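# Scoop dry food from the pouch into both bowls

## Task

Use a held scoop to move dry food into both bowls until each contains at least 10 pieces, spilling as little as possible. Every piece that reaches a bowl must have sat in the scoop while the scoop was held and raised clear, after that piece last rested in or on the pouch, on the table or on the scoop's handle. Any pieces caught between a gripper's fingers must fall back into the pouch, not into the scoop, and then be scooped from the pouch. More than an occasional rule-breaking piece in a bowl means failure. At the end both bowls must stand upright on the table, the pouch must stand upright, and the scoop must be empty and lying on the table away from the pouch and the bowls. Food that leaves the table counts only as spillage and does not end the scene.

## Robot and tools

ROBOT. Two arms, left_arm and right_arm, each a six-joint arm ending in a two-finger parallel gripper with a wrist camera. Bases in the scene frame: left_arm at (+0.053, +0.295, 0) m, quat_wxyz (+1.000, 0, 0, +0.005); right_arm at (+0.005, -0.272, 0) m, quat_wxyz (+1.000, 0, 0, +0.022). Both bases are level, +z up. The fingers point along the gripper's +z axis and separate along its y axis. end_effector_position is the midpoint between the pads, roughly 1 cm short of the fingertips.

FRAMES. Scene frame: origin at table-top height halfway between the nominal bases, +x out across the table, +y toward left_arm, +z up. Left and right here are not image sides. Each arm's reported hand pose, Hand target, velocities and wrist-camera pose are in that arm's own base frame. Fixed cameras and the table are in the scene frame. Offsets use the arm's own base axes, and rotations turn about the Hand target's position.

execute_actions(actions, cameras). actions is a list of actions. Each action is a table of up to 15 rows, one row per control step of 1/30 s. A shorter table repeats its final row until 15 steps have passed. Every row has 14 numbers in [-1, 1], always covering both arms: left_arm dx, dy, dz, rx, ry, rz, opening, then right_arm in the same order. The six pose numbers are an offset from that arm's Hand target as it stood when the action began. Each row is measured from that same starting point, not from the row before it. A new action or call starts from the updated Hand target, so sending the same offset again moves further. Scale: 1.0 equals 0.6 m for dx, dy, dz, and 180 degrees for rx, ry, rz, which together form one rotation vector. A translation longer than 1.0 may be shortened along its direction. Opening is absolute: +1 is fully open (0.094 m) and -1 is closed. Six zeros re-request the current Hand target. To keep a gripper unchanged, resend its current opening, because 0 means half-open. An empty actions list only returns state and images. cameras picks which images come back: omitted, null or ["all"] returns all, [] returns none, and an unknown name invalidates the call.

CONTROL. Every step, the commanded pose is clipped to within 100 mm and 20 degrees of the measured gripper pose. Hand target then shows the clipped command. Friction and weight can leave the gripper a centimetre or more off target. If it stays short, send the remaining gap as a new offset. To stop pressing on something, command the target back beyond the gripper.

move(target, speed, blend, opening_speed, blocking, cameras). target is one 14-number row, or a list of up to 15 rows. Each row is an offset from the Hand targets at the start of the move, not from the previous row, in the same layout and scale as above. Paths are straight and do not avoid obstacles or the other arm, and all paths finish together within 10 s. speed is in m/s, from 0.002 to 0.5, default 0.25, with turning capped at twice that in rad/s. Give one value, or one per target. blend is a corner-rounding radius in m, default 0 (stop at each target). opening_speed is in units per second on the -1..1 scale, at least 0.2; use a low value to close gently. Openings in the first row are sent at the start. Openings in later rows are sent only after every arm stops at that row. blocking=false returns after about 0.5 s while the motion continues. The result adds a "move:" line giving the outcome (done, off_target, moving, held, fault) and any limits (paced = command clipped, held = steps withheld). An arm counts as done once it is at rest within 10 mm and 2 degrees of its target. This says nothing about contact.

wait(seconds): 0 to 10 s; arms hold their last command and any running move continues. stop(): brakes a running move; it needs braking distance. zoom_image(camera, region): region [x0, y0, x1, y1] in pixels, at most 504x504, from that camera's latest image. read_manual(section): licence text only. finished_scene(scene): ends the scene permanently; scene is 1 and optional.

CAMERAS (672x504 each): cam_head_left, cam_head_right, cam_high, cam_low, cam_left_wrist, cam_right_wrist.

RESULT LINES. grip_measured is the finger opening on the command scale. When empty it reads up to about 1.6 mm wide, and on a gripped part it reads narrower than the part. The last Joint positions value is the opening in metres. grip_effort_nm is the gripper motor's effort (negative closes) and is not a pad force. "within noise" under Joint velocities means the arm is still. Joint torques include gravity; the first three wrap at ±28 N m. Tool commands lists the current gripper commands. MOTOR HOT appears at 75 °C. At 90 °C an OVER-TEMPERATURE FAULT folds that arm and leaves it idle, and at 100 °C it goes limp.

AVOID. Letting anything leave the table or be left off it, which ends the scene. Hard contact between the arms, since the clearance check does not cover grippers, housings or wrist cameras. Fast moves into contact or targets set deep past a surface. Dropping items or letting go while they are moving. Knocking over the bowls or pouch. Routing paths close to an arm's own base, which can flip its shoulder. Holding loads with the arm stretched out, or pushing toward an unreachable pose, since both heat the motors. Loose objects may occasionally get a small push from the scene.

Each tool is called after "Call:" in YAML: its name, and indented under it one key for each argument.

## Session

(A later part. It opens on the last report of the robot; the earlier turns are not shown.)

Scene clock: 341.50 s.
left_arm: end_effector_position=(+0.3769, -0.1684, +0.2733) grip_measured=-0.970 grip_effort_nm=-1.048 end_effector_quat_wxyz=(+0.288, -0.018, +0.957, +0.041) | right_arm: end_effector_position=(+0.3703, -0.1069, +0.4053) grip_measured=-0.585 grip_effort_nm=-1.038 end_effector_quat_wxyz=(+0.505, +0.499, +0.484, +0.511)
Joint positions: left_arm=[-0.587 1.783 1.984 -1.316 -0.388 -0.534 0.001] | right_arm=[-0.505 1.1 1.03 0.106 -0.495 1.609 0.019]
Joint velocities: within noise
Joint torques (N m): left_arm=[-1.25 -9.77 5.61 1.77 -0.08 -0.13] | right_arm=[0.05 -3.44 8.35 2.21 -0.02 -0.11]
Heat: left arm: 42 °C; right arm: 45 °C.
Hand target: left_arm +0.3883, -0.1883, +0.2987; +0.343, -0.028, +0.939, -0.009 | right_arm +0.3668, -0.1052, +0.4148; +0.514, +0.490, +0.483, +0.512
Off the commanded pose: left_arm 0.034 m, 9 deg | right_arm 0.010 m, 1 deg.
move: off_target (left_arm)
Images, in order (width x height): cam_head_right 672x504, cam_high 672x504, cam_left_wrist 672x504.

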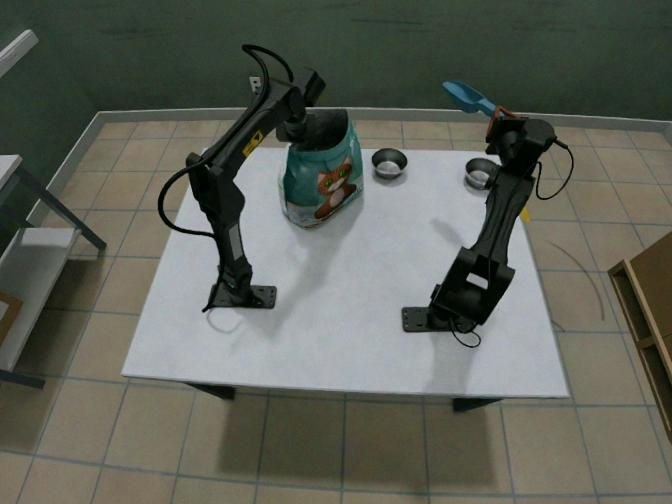

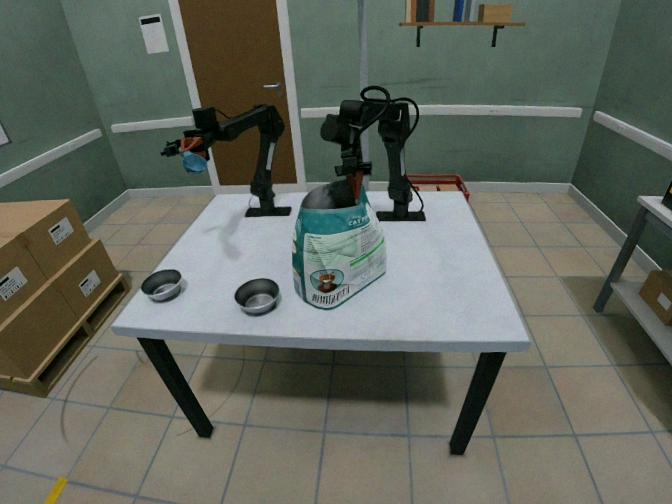

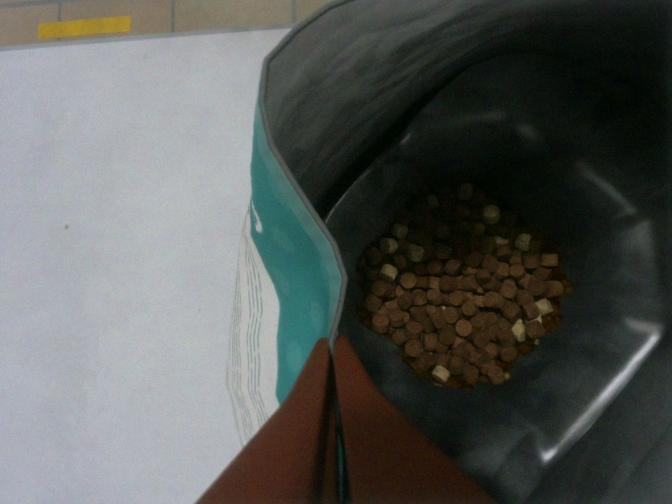

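Call:
move:
  target: [0, 0.09, 0, 0, 0, 0, -1, 0, 0, 0, 0, 0, 0, -0.979154]
  speed: 0.1
  cameras: []

Call:
move:
  target:
    - [0, 0, 0, 0, 0, 0, 1, 0, 0, 0, 0, 0, 0, -0.979154]
    - [-0.10, 0.0, 0.15, 0, 0, 0, 1, 0, 0, 0, 0, 0, 0, -0.979154]
  opening_speed: 1.5
  speed: 0.15
  cameras: ["cam_left_wrist", "cam_head_right", "cam_high"]

Scene clock: 360.23 s.
left_arm: end_effector_position=(+0.3806, -0.1371, +0.2854) grip_measured=-0.970 grip_effort_nm=-1.038 end_effector_quat_wxyz=(+0.314, -0.020, +0.949, +0.003) | right_arm: end_effector_position=(+0.3703, -0.1069, +0.4053) grip_measured=-0.585 grip_effort_nm=-1.028 end_effector_quat_wxyz=(+0.505, +0.499, +0.484, +0.511)
Joint positions: left_arm=[-0.476 1.651 1.843 -1.187 -0.295 -0.431 0.001] | right_arm=[-0.505 1.1 1.03 0.106 -0.495 1.609 0.019]
Joint velocities: within noise
Joint torques (N m): left_arm=[0.9 -8.14 4.86 1.39 -0.13 0.09] | right_arm=[-0.06 -3.34 8.31 2.21 -0.01 -0.06]
Heat: left arm: 43 °C; right arm: 45 °C.
Hand target: left_arm +0.3883, -0.1343, +0.2987; +0.343, -0.028, +0.939, -0.009 | right_arm +0.3668, -0.1052, +0.4148; +0.514, +0.490, +0.483, +0.512
Off the commanded pose: left_arm 0.016 m, 4 deg | right_arm 0.010 m, 1 deg.
move: off_target (left_arm)
No camera images: "cameras" was empty.

Scene clock: 363.77 s.
left_arm: end_effector_position=(+0.3332, -0.1395, +0.3878) grip_measured=+0.998 grip_effort_nm=0.095 end_effector_quat_wxyz=(+0.359, -0.022, +0.933, -0.025) | right_arm: end_effector_position=(+0.3703, -0.1069, +0.4053) grip_measured=-0.585 grip_effort_nm=-1.033 end_effector_quat_wxyz=(+0.505, +0.499, +0.484, +0.511)
Joint positions: left_arm=[-0.564 1.675 2.312 -1.541 -0.338 -0.492 0.094] | right_arm=[-0.505 1.1 1.03 0.106 -0.495 1.609 0.019]
Joint velocities: within noise
Joint torques (N m): left_arm=[-0.46 -4.88 5.26 0.68 -0.29 -0.08] | right_arm=[0.08 -3.6 8.23 2.21 0.03 -0.07]
Heat: left arm: 42 °C; right arm: 45 °C.
Hand target: left_arm +0.3283, -0.1342, +0.3887; +0.343, -0.028, +0.939, -0.008 | right_arm +0.3668, -0.1052, +0.4148; +0.514, +0.490, +0.483, +0.512
Off the commanded pose: left_arm 0.007 m, 3 deg | right_arm 0.010 m, 1 deg.
joint sent to its limit (left arm) — joint 4 (wrist pitch), lower limit. The joint targets are off in position, not in orientation.
move: off_target (left_arm)
Images, in order (width x height): cam_head_right 672x504, cam_high 672x504, cam_left_wrist 672x504.

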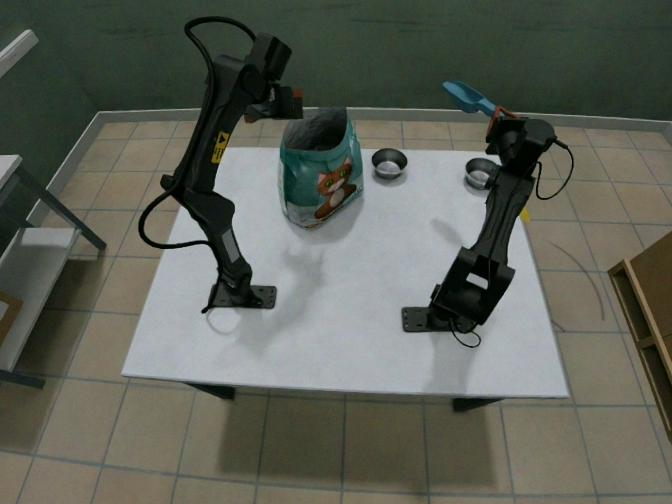

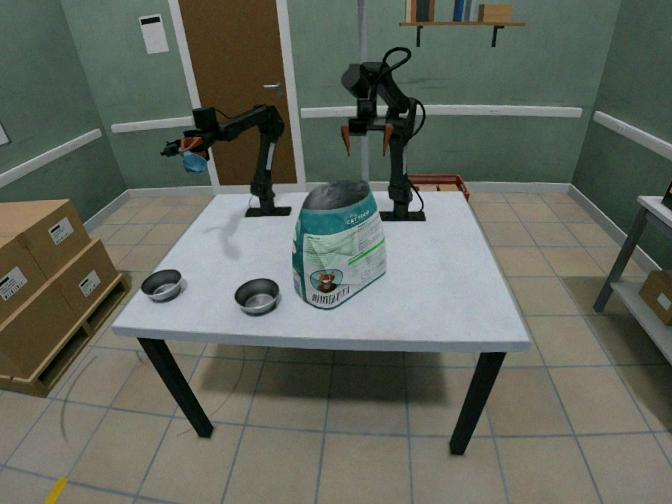

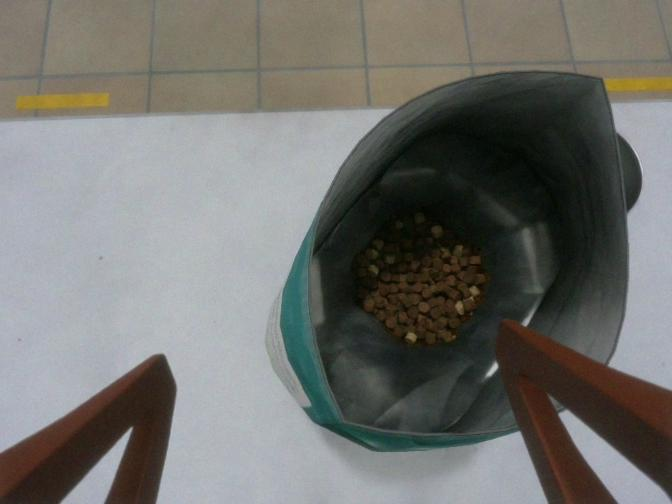

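Call:
move:
  target: [0.014, 0.176, 0.107, -0.029, -0.062, -0.277, 1, 0, 0, 0, 0, 0, 0, -0.979154]
  speed: 0.2
  cameras: []

Call:
move:
  target:
    - [0, 0, 0, 0, 0, 0, 1, 0.02, 0.25, 0.03, 0, 0, 0.13, -0.979154]
    - [0, 0, 0, 0, 0, 0, 1, 0.0945, 0.4817, 0.03, 0, 0, 0.264, -0.979154]
  speed: 0.2
  blend: 0.03

Scene clock: 394.33 s.
left_arm: end_effector_position=(+0.3434, -0.0257, +0.4504) grip_measured=+0.998 grip_effort_nm=0.095 end_effector_quat_wxyz=(+0.478, +0.314, +0.805, -0.158) | right_arm: end_effector_position=(+0.3703, -0.1069, +0.4053) grip_measured=-0.585 grip_effort_nm=-1.023 end_effector_quat_wxyz=(+0.505, +0.499, +0.484, +0.511)
Joint positions: left_arm=[0.312 1.663 2.39 -1.539 0.824 0.712 0.094] | right_arm=[-0.505 1.1 1.03 0.106 -0.495 1.609 0.019]
Joint velocities: within noise
Joint torques (N m): left_arm=[0.46 -4.31 4.9 0.6 0.54 0.07] | right_arm=[0.16 -3.36 8.24 2.2 0 -0.08]
Heat: left arm: 38 °C; right arm: 45 °C.
Hand target: left_arm +0.3367, -0.0287, +0.4529; +0.393, +0.356, +0.825, -0.196 | right_arm +0.3668, -0.1052, +0.4148; +0.514, +0.490, +0.483, +0.512
Off the commanded pose: left_arm 0.008 m, 12 deg | right_arm 0.010 m, 1 deg.
joint sent to its limit (left arm) — joint 4 (wrist pitch), lower limit. The joint targets are off in position and orientation.
move: off_target (left_arm)
No camera images: "cameras" was empty.

Scene clock: 397.27 s.
left_arm: end_effector_position=(+0.3434, -0.0258, +0.4505) grip_measured=+0.998 grip_effort_nm=0.095 end_effector_quat_wxyz=(+0.478, +0.315, +0.804, -0.158) | right_arm: end_effector_position=(+0.4234, +0.1805, +0.4099) grip_measured=-0.585 grip_effort_nm=-1.033 end_effector_quat_wxyz=(+0.250, +0.282, +0.651, +0.658)
Joint positions: left_arm=[0.312 1.663 2.39 -1.539 0.825 0.712 0.094] | right_arm=[0.171 1.431 1.317 0.104 -0.628 1.61 0.019]
Joint velocities: within noise
Joint torques (N m): left_arm=[0.39 -4.08 4.93 0.61 0.57 0.1] | right_arm=[0.25 -4.52 10.52 2.74 -0.17 0.03]
Heat: left arm: 38 °C; right arm: 45 °C.
Hand target: left_arm +0.3367, -0.0287, +0.4529; +0.393, +0.356, +0.825, -0.196 | right_arm +0.4235, +0.1838, +0.4328; +0.265, +0.254, +0.640, +0.675
Off the commanded pose: left_arm 0.008 m, 12 deg | right_arm 0.023 m, 4 deg.
joint sent to its limit (left arm) — joint 4 (wrist pitch), lower limit. The joint targets are off in position and orientation.
move: off_target (left_arm, right_arm)

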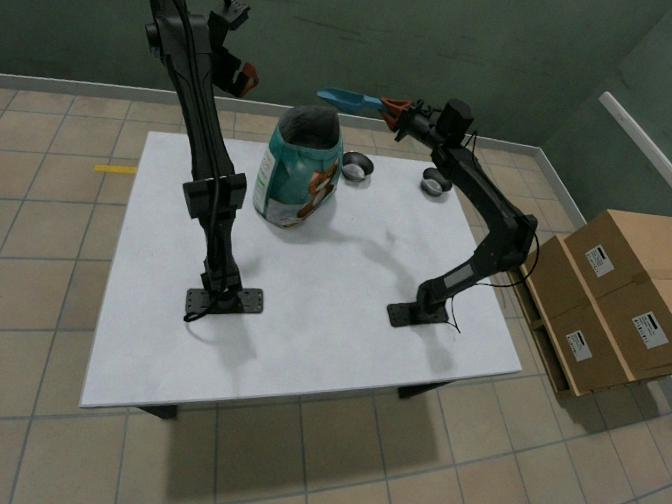

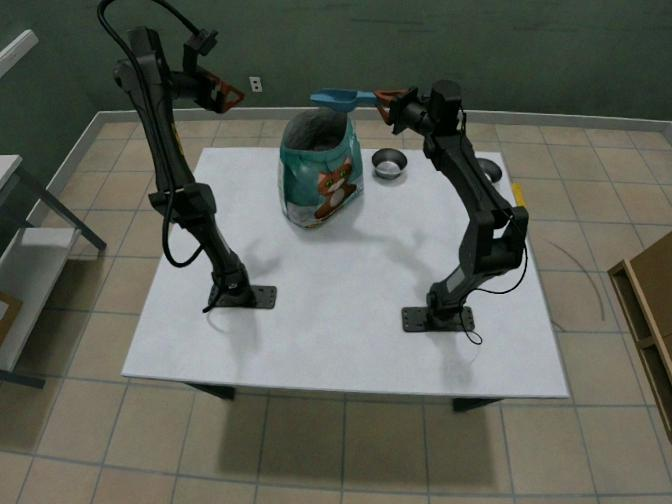

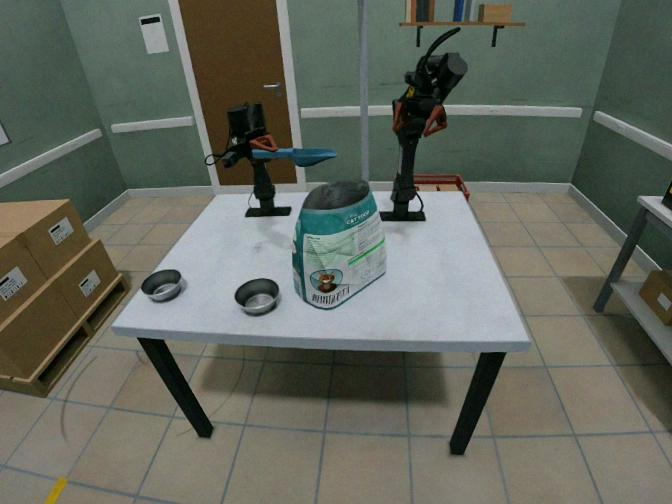

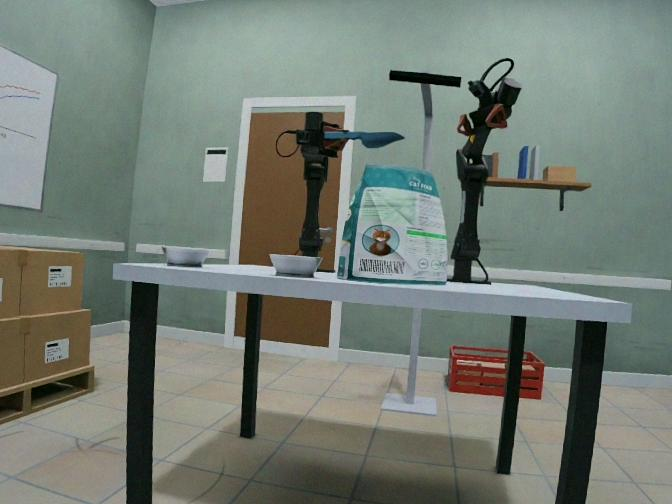

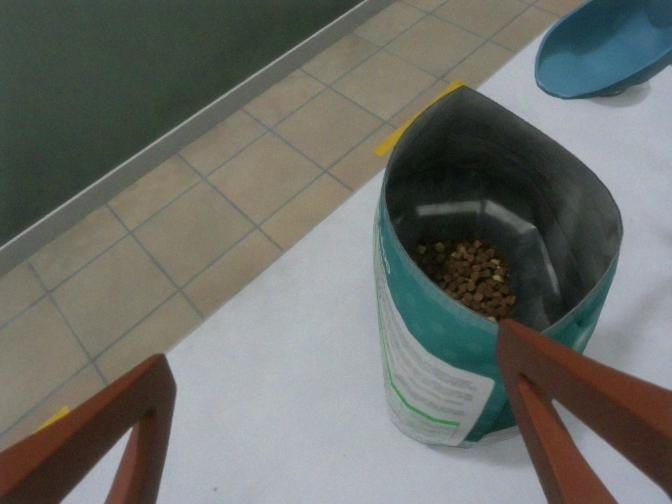

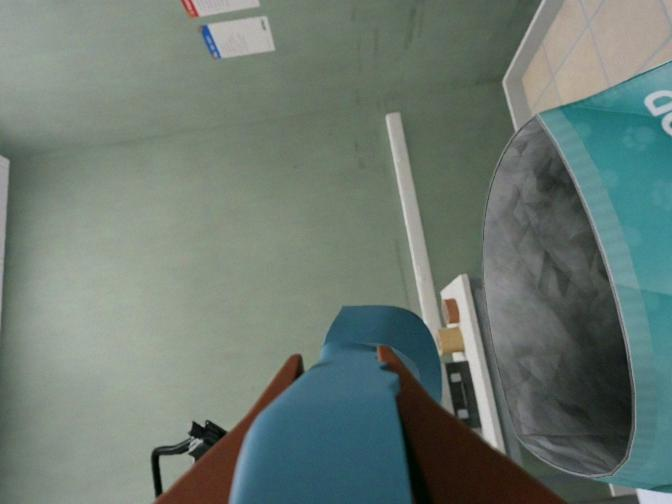

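Call:
zoom_image:
  camera: "cam_low"
  region: [290, 100, 450, 190]

Call:
zoom_image:
  camera: "cam_left_wrist"
  region: [500, 0, 672, 130]

Scaled by 3.150.

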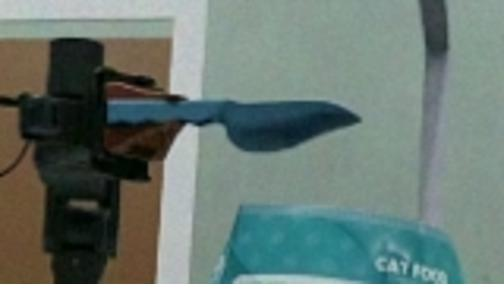

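Scaled by 2.930.

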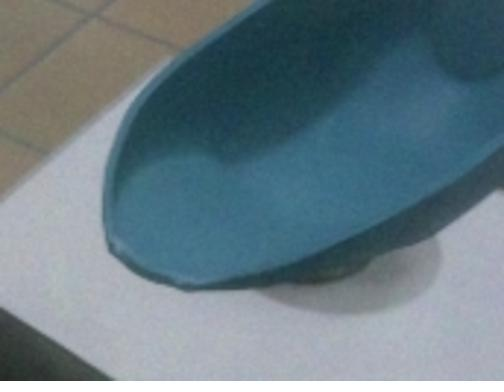

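Call:
move:
  target:
    - [0, 0, 0, 0, 0, 0, 1, -0.0825, 0.07, 0.01, -0.1014, 0.0473, -0.1374, -0.979154]
    - [0, 0, 0, 0, 0, 0, 1, -0.011, 0.163, -0.10, -0.3042, 0.1420, -0.1258, -0.979154]
  speed: 0.12
  blend: 0.01
  cameras: ["cam_left_wrist", "cam_head_right", "cam_high", "cam_right_wrist"]

Scene clock: 438.73 s.
left_arm: end_effector_position=(+0.3434, -0.0258, +0.4505) grip_measured=+0.998 grip_effort_nm=0.100 end_effector_quat_wxyz=(+0.478, +0.315, +0.804, -0.158) | right_arm: end_effector_position=(+0.4171, +0.2870, +0.3847) grip_measured=-0.585 grip_effort_nm=-1.023 end_effector_quat_wxyz=(+0.366, +0.340, +0.826, +0.262)
Joint positions: left_arm=[0.312 1.663 2.39 -1.539 0.825 0.712 0.094] | right_arm=[0.739 2.167 2.837 -1.374 0.402 1.332 0.02]
Joint velocities: within noise
Joint torques (N m): left_arm=[0.36 -4.34 4.93 0.6 0.54 0.1] | right_arm=[0.49 -7.41 7.25 1.31 0.43 -0.13]
Heat: left arm: 39 °C; right arm: 47 °C.
Hand target: left_arm +0.3368, -0.0287, +0.4529; +0.393, +0.356, +0.825, -0.196 | right_arm +0.4169, +0.2817, +0.3727; +0.330, +0.357, +0.855, +0.178
Off the commanded pose: left_arm 0.008 m, 12 deg | right_arm 0.013 m, 11 deg.
joint sent to its limit (left arm) — joint 4 (wrist pitch), lower limit. The joint targets are off in position and orientation.
move: off_target (left_arm, right_arm)
Images, in order (width x height): cam_head_right 672x504, cam_high 672x504, cam_left_wrist 672x504, cam_right_wrist 672x504.

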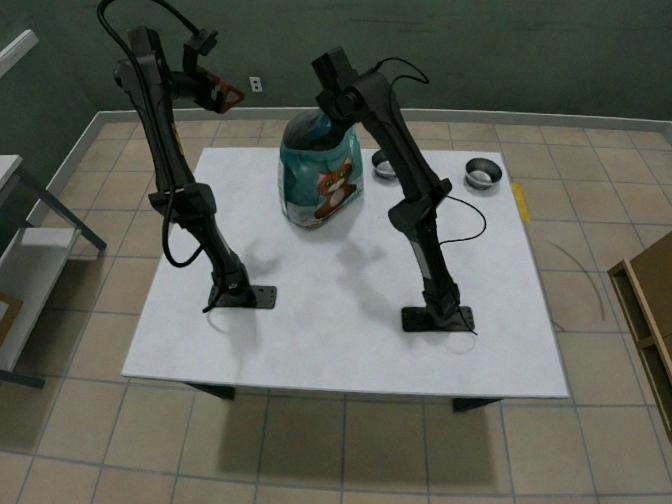

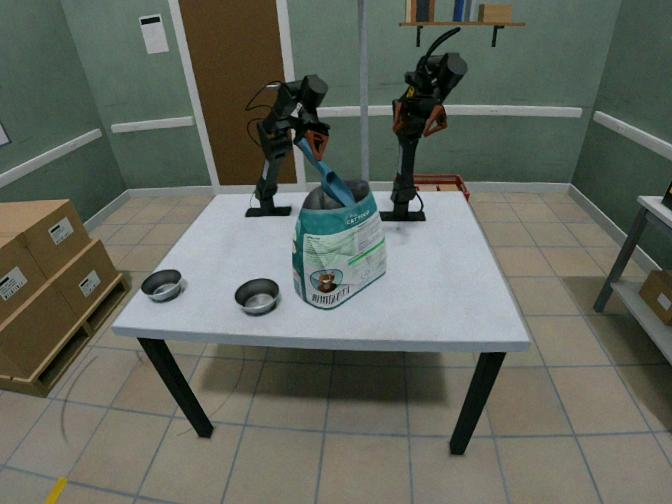

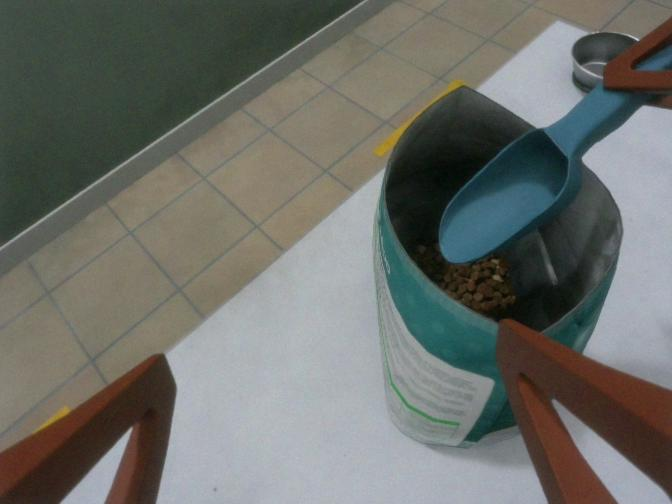

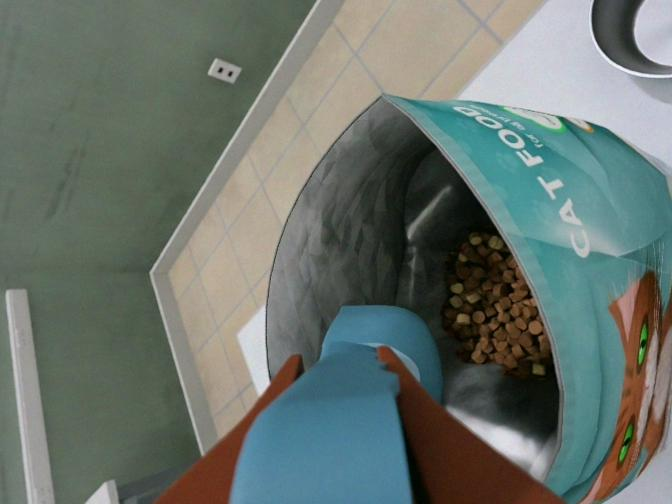

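Call:
wait:
  seconds: 0.1

Scene clock: 454.80 s.
left_arm: end_effector_position=(+0.3433, -0.0258, +0.4504) grip_measured=+0.998 grip_effort_nm=0.095 end_effector_quat_wxyz=(+0.478, +0.315, +0.805, -0.158) | right_arm: end_effector_position=(+0.4171, +0.2869, +0.3845) grip_measured=-0.585 grip_effort_nm=-1.028 end_effector_quat_wxyz=(+0.366, +0.340, +0.826, +0.261)
Joint positions: left_arm=[0.312 1.663 2.39 -1.54 0.825 0.712 0.094] | right_arm=[0.739 2.167 2.837 -1.374 0.402 1.332 0.02]
Joint velocities: within noise
Joint torques (N m): left_arm=[0.34 -4.41 4.88 0.61 0.54 0.08] | right_arm=[0.49 -7.38 7.16 1.31 0.47 -0.17]
Heat: left arm: 39 °C; right arm: 45 °C.
Hand target: left_arm +0.3367, -0.0287, +0.4529; +0.393, +0.356, +0.825, -0.196 | right_arm +0.4169, +0.2817, +0.3727; +0.330, +0.357, +0.855, +0.178
Tool commands: left_gripper/opening=+1.0 right_gripper/opening=-0.979154
Off the commanded pose: left_arm 0.008 m, 12 deg | right_arm 0.013 m, 11 deg.
wait: 0.10 s; at rest from the start

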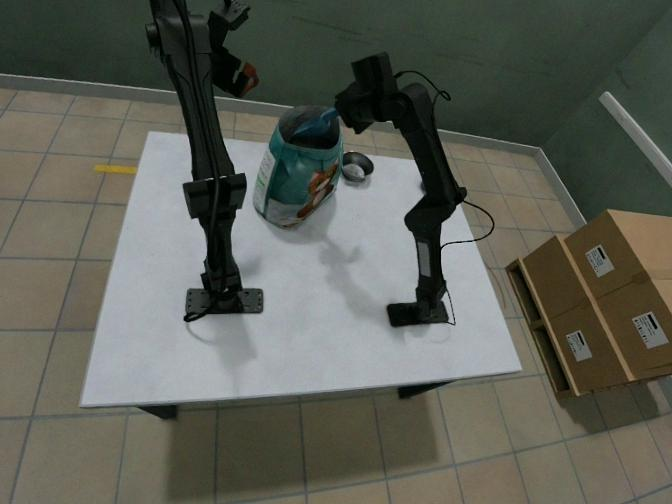

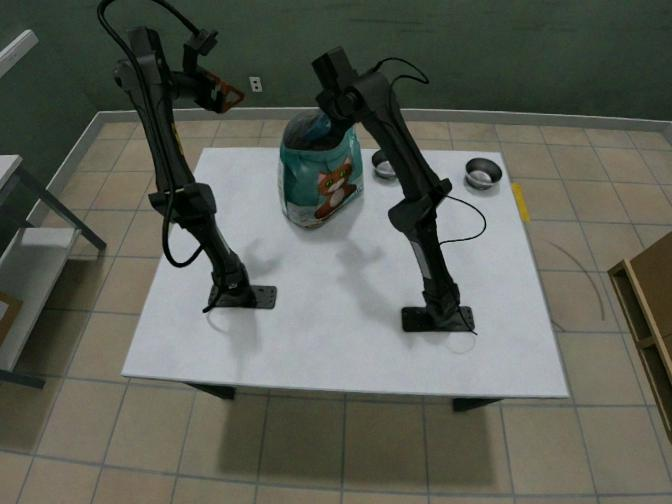

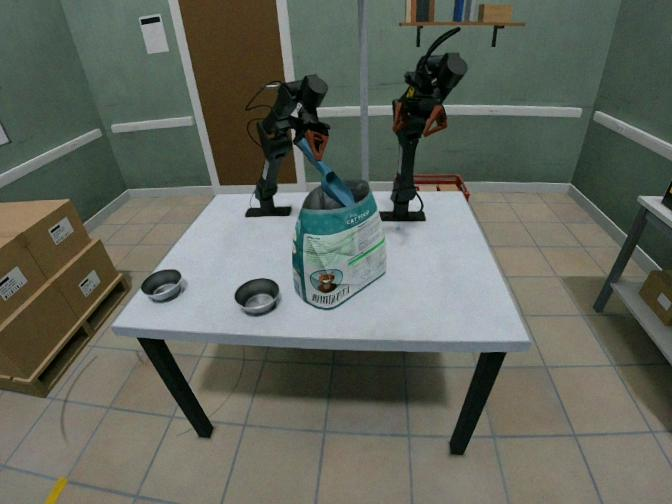

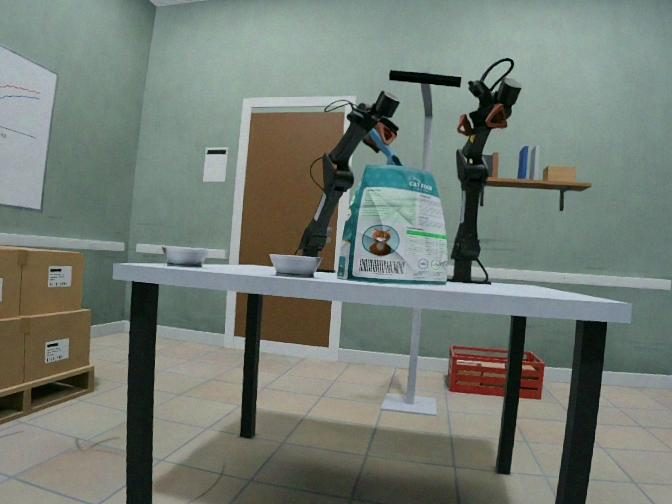

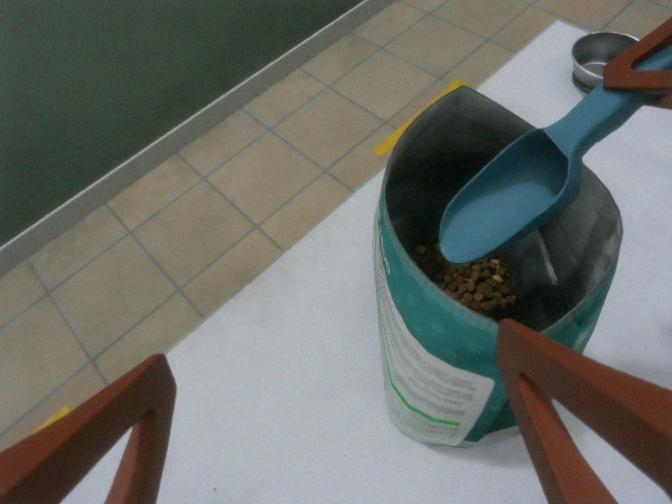

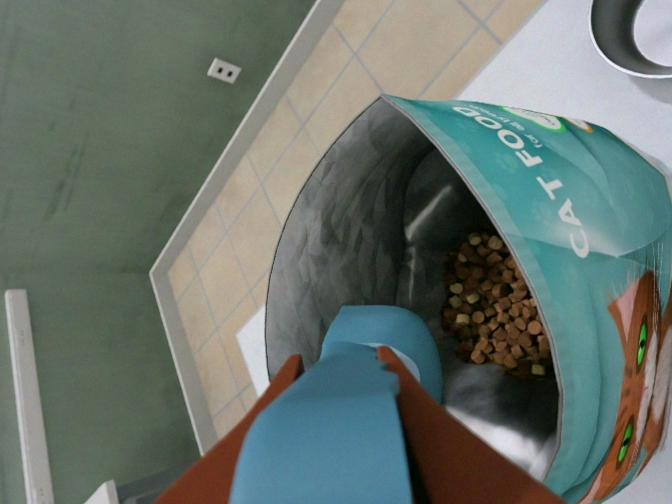

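Call:
move:
  target: [0,0,0,0,0,0,1,-0.018,-0.016,-0.071,0,0,0,-0.979154]
  speed: 0.08
  cameras: ["cam_high","cam_left_wrist","cam_right_wrist"]

Scene clock: 479.53 s.
left_arm: end_effector_position=(+0.3433, -0.0258, +0.4504) grip_measured=+0.998 grip_effort_nm=0.095 end_effector_quat_wxyz=(+0.478, +0.315, +0.805, -0.158) | right_arm: end_effector_position=(+0.4146, +0.2845, +0.3157) grip_measured=-0.585 grip_effort_nm=-1.038 end_effector_quat_wxyz=(+0.319, +0.352, +0.861, +0.180)
Joint positions: left_arm=[0.312 1.663 2.39 -1.54 0.825 0.712 0.094] | right_arm=[0.739 2.141 2.595 -1.375 0.403 1.378 0.02]
Joint velocities: within noise
Joint torques (N m): left_arm=[0.49 -4.27 5.03 0.62 0.6 0.11] | right_arm=[0.58 -13.86 4.44 1.4 0.45 0]
Heat: left arm: 38 °C; right arm: 43 °C.
Hand target: left_arm +0.3367, -0.0287, +0.4529; +0.393, +0.356, +0.825, -0.196 | right_arm +0.4060, +0.2720, +0.3301; +0.330, +0.357, +0.855, +0.178
Off the commanded pose: left_arm 0.008 m, 12 deg | right_arm 0.021 m, 2 deg.
joint sent to its limit (left arm) — joint 4 (wrist pitch), lower limit. The joint targets are off in position and orientation.
move: off_target (left_arm, right_arm)
Images, in order (width x height): cam_high 672x504, cam_left_wrist 672x504, cam_right_wrist 672x504.

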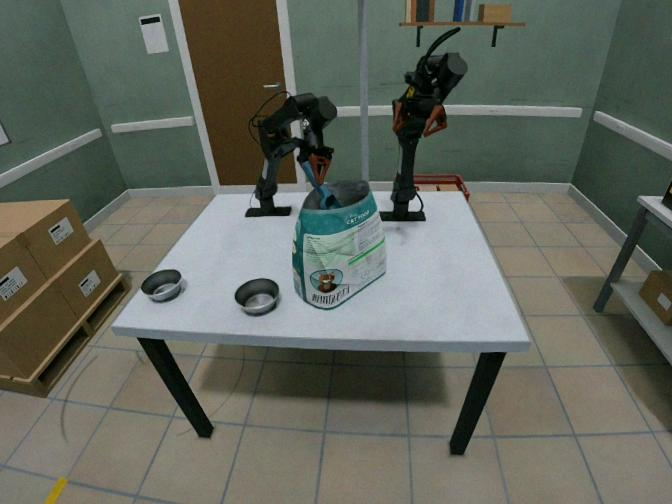

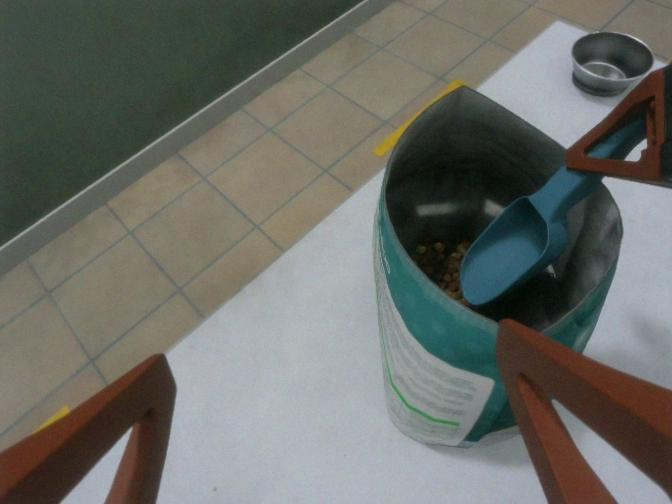

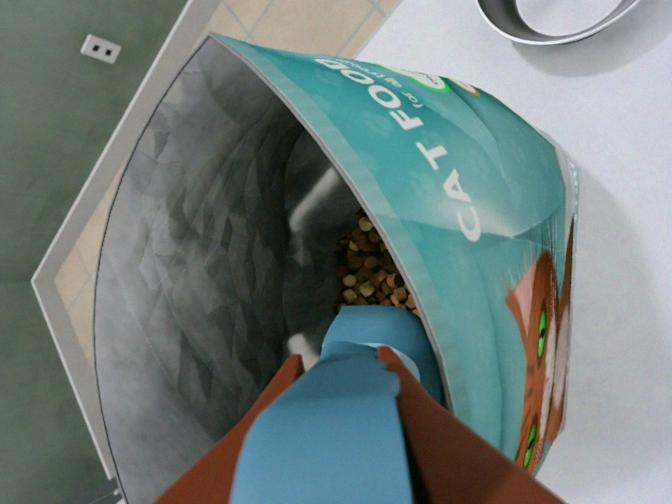

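Call:
move:
  target: [0,0,0,0,0,0,1,-0.028,-0.034,-0.025,0,0,0,-0.979154]
  speed: 0.08
  cameras: ["cam_head_right","cam_left_wrist","cam_right_wrist"]

Call:
move:
  target: [0,0,0,0,0,0,1,0.0,0.0,-0.042,0,0,0,-0.979154]
  speed: 0.06
  cameras: ["cam_head_right","cam_left_wrist","cam_right_wrist"]

Scene clock: 496.83 s.
left_arm: end_effector_position=(+0.3433, -0.0258, +0.4504) grip_measured=+0.998 grip_effort_nm=0.095 end_effector_quat_wxyz=(+0.478, +0.315, +0.805, -0.158) | right_arm: end_effector_position=(+0.3938, +0.2655, +0.3036) grip_measured=-0.585 grip_effort_nm=-1.018 end_effector_quat_wxyz=(+0.319, +0.353, +0.861, +0.180)
Joint positions: left_arm=[0.312 1.663 2.39 -1.54 0.825 0.712 0.094] | right_arm=[0.739 1.909 2.176 -1.187 0.403 1.38 0.02]
Joint velocities: within noise
Joint torques (N m): left_arm=[0.29 -4.34 4.98 0.61 0.59 0.11] | right_arm=[-0.34 -12.27 4.66 1.51 0.36 -0.06]
Heat: left arm: 38 °C; right arm: 46 °C.
Hand target: left_arm +0.3367, -0.0287, +0.4529; +0.393, +0.356, +0.825, -0.196 | right_arm +0.3893, +0.2516, +0.3151; +0.330, +0.357, +0.855, +0.178
Off the commanded pose: left_arm 0.008 m, 12 deg | right_arm 0.019 m, 2 deg.
joint sent to its limit (left arm) — joint 4 (wrist pitch), lower limit. The joint targets are off in position and orientation.
move: off_target (left_arm, right_arm)
Images, in order (width x height): cam_head_right 672x504, cam_left_wrist 672x504, cam_right_wrist 672x504.

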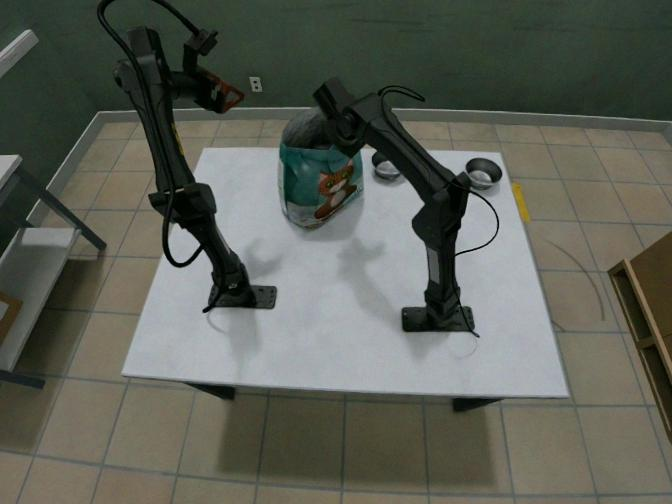

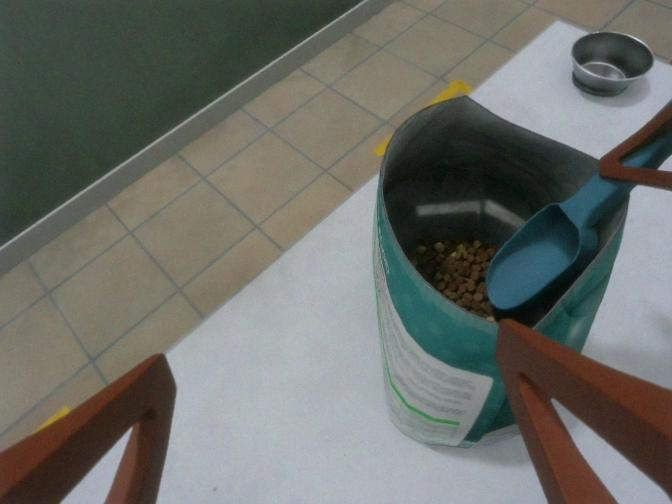

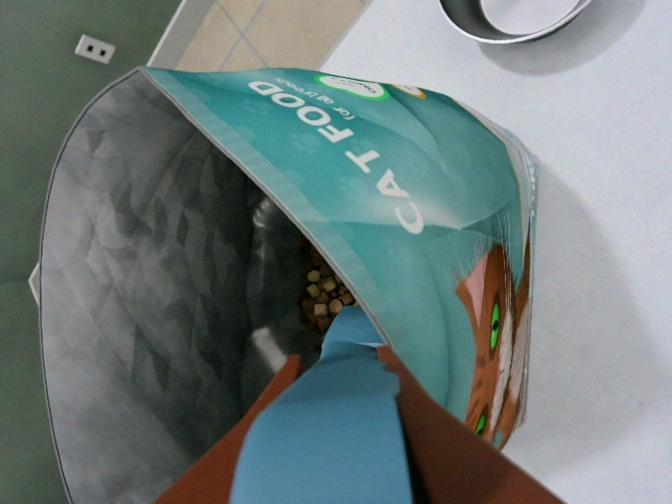

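Scene clock: 498.03 s.
left_arm: end_effector_position=(+0.3433, -0.0258, +0.4504) grip_measured=+0.998 grip_effort_nm=0.095 end_effector_quat_wxyz=(+0.478, +0.315, +0.805, -0.158) | right_arm: end_effector_position=(+0.3943, +0.2659, +0.2927) grip_measured=-0.585 grip_effort_nm=-1.028 end_effector_quat_wxyz=(+0.327, +0.355, +0.853, +0.199)
Joint positions: left_arm=[0.312 1.663 2.39 -1.54 0.825 0.712 0.094] | right_arm=[0.739 1.834 1.998 -1.04 0.403 1.38 0.02]
Joint velocities: within noise
Joint torques (N m): left_arm=[0.51 -4.23 4.83 0.61 0.55 0.06] | right_arm=[-0.39 -10.44 4.3 1.34 0.37 -0.08]
Heat: left arm: 38 °C; right arm: 46 °C.
Hand target: left_arm +0.3367, -0.0287, +0.4529; +0.393, +0.356, +0.825, -0.196 | right_arm +0.3893, +0.2517, +0.2900; +0.330, +0.357, +0.855, +0.178
Off the commanded pose: left_arm 0.008 m, 12 deg | right_arm 0.015 m, 2 deg.
joint sent to its limit (left arm) — joint 4 (wrist pitch), lower limit. The joint targets are off in position and orientation.
move: off_target (left_arm, right_arm)
Images, in order (width x height): cam_head_right 672x504, cam_left_wrist 672x504, cam_right_wrist 672x504.

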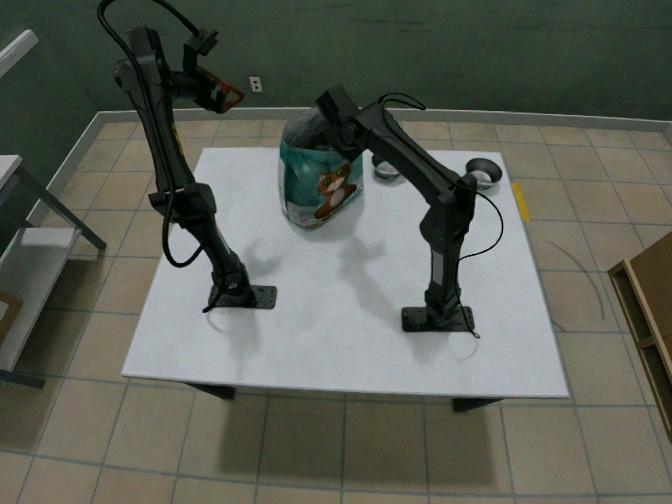

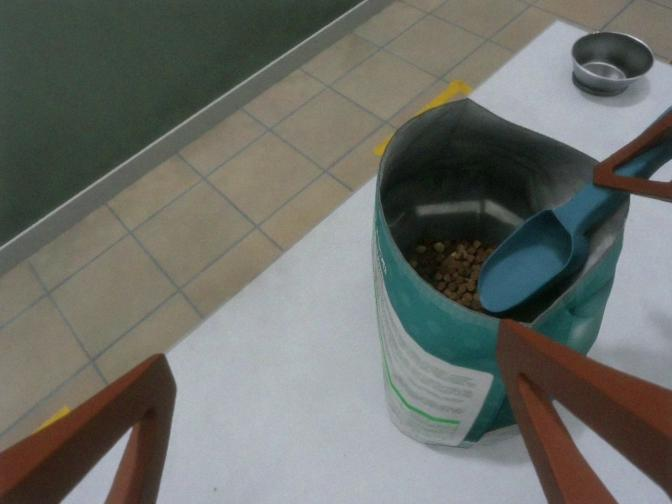

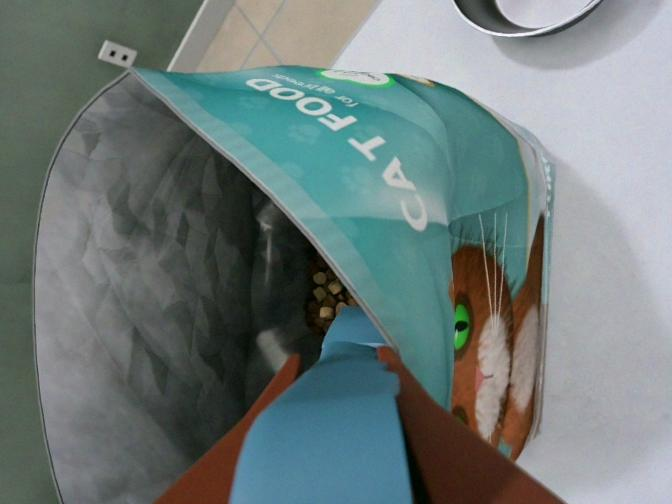

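Call:
move:
  target: [0,0,0,0,0,0,1,0.0,0.0,-0.05,0,0,0,-0.979154]
  speed: 0.06
  cameras: ["cam_left_wrist","cam_right_wrist"]

Call:
zoom_image:
  camera: "cam_left_wrist"
  region: [370, 180, 630, 375]

Scene clock: 505.80 s.
left_arm: end_effector_position=(+0.3433, -0.0258, +0.4504) grip_measured=+0.998 grip_effort_nm=0.095 end_effector_quat_wxyz=(+0.478, +0.315, +0.805, -0.158) | right_arm: end_effector_position=(+0.3978, +0.2672, +0.2746) grip_measured=-0.585 grip_effort_nm=-1.028 end_effector_quat_wxyz=(+0.339, +0.358, +0.843, +0.214)
Joint positions: left_arm=[0.312 1.663 2.39 -1.54 0.825 0.712 0.094] | right_arm=[0.739 1.781 1.825 -0.878 0.411 1.38 0.02]
Joint velocities: within noise
Joint torques (N m): left_arm=[0.49 -4.11 4.88 0.66 0.53 0.06] | right_arm=[-0.31 -9.09 4.56 1.09 0.28 -0.09]
Heat: left arm: 38 °C; right arm: 45 °C.
Hand target: left_arm +0.3367, -0.0287, +0.4529; +0.393, +0.356, +0.825, -0.196 | right_arm +0.3892, +0.2516, +0.2599; +0.330, +0.357, +0.855, +0.178
Off the commanded pose: left_arm 0.008 m, 12 deg | right_arm 0.023 m, 4 deg.
joint sent to its limit (left arm) — joint 4 (wrist pitch), lower limit. The joint targets are off in position and orientation.
move: off_target (left_arm, right_arm)
Images, in order (width x height): cam_left_wrist 672x504, cam_right_wrist 672x504.

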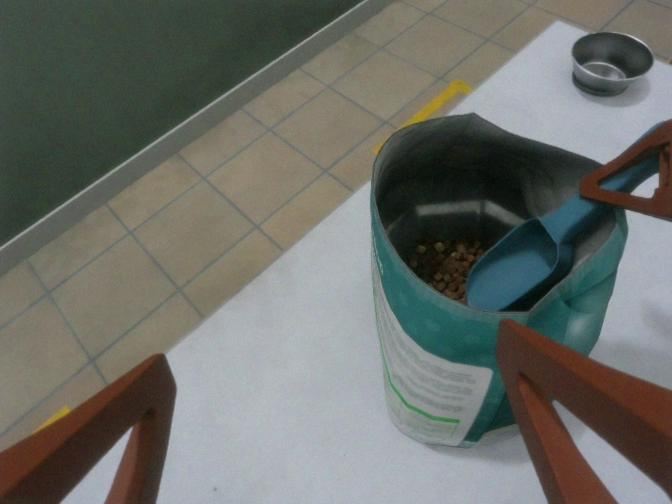

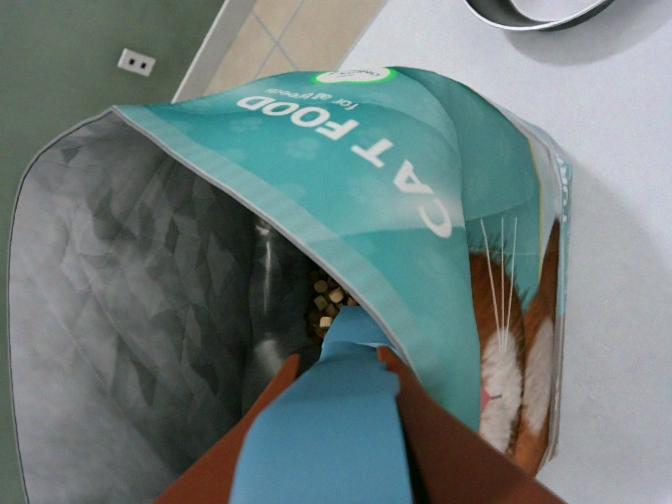

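Scaled by 1.938.

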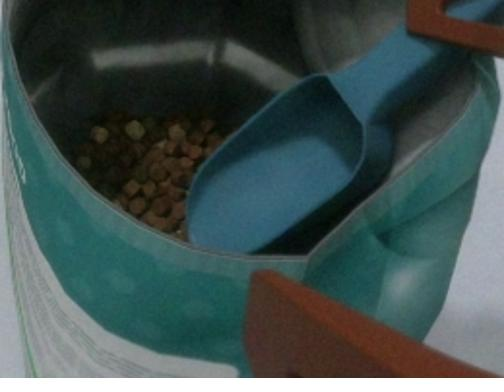

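Call:
move:
  target:
    - [0,0,0,0,0,0,1,-0.0037,-0.006,-0.038,0.0573,-0.044,0,-0.979154]
    - [0,0,0,0,0,0,1,0,-0.0027,-0.0465,0.132,-0.1015,0,-0.979154]
  speed: 0.06
  blend: 0.01
  cameras: ["cam_left_wrist","cam_right_wrist"]

Call:
zoom_image:
  camera: "cam_left_wrist"
  region: [370, 180, 630, 375]

Scene clock: 531.53 s.
left_arm: end_effector_position=(+0.3433, -0.0258, +0.4504) grip_measured=+0.998 grip_effort_nm=0.090 end_effector_quat_wxyz=(+0.478, +0.315, +0.805, -0.158) | right_arm: end_effector_position=(+0.3991, +0.2576, +0.2560) grip_measured=-0.585 grip_effort_nm=-1.033 end_effector_quat_wxyz=(+0.398, +0.383, +0.713, +0.432)
Joint positions: left_arm=[0.312 1.663 2.39 -1.54 0.825 0.712 0.094] | right_arm=[0.699 1.491 1.061 0.094 0.347 1.437 0.02]
Joint velocities: within noise
Joint torques (N m): left_arm=[0.46 -4.11 4.97 0.63 0.53 0.05] | right_arm=[-0.61 -7.49 4.7 1.54 -0.06 0]
Heat: left arm: 38 °C; right arm: 44 °C.
Hand target: left_arm +0.3367, -0.0287, +0.4529; +0.393, +0.356, +0.825, -0.196 | right_arm +0.3893, +0.2501, +0.2321; +0.380, +0.385, +0.738, +0.404
Off the commanded pose: left_arm 0.008 m, 12 deg | right_arm 0.027 m, 5 deg.
joint sent to its limit (left arm) — joint 4 (wrist pitch), lower limit. The joint targets are off in position and orientation.
move: off_target (left_arm, right_arm)
Images, in order (width x height): cam_left_wrist 672x504, cam_right_wrist 672x504.

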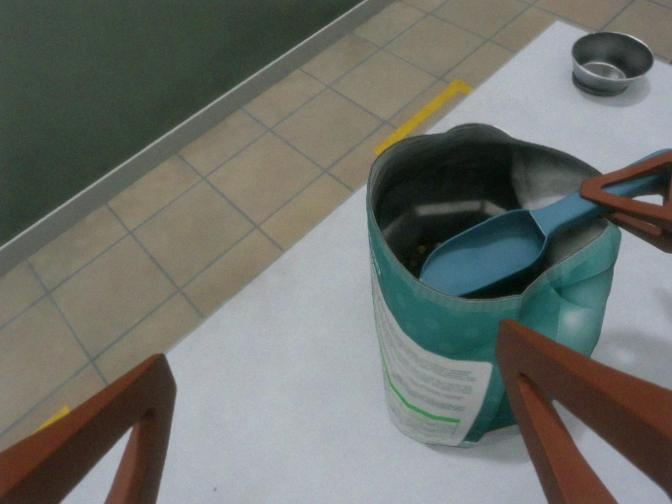

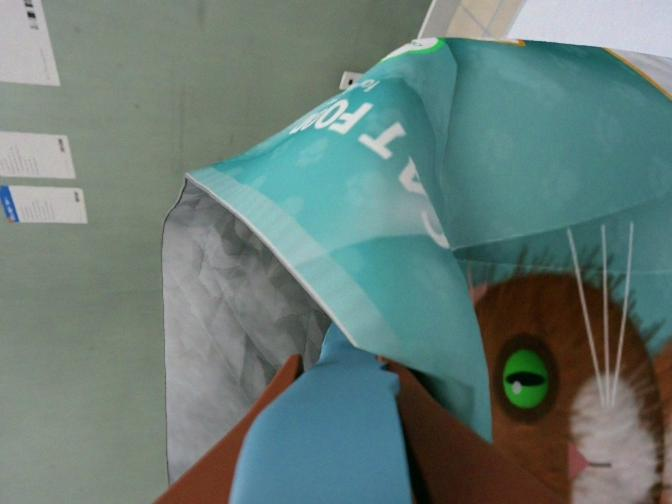

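Scaled by 1.938.

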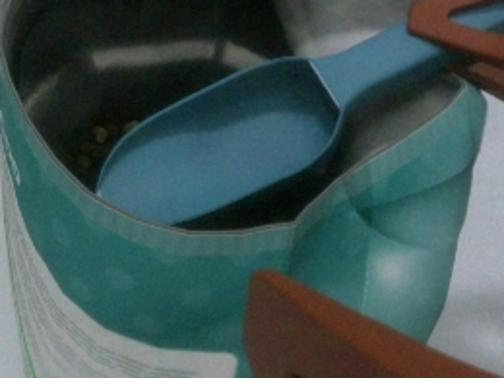

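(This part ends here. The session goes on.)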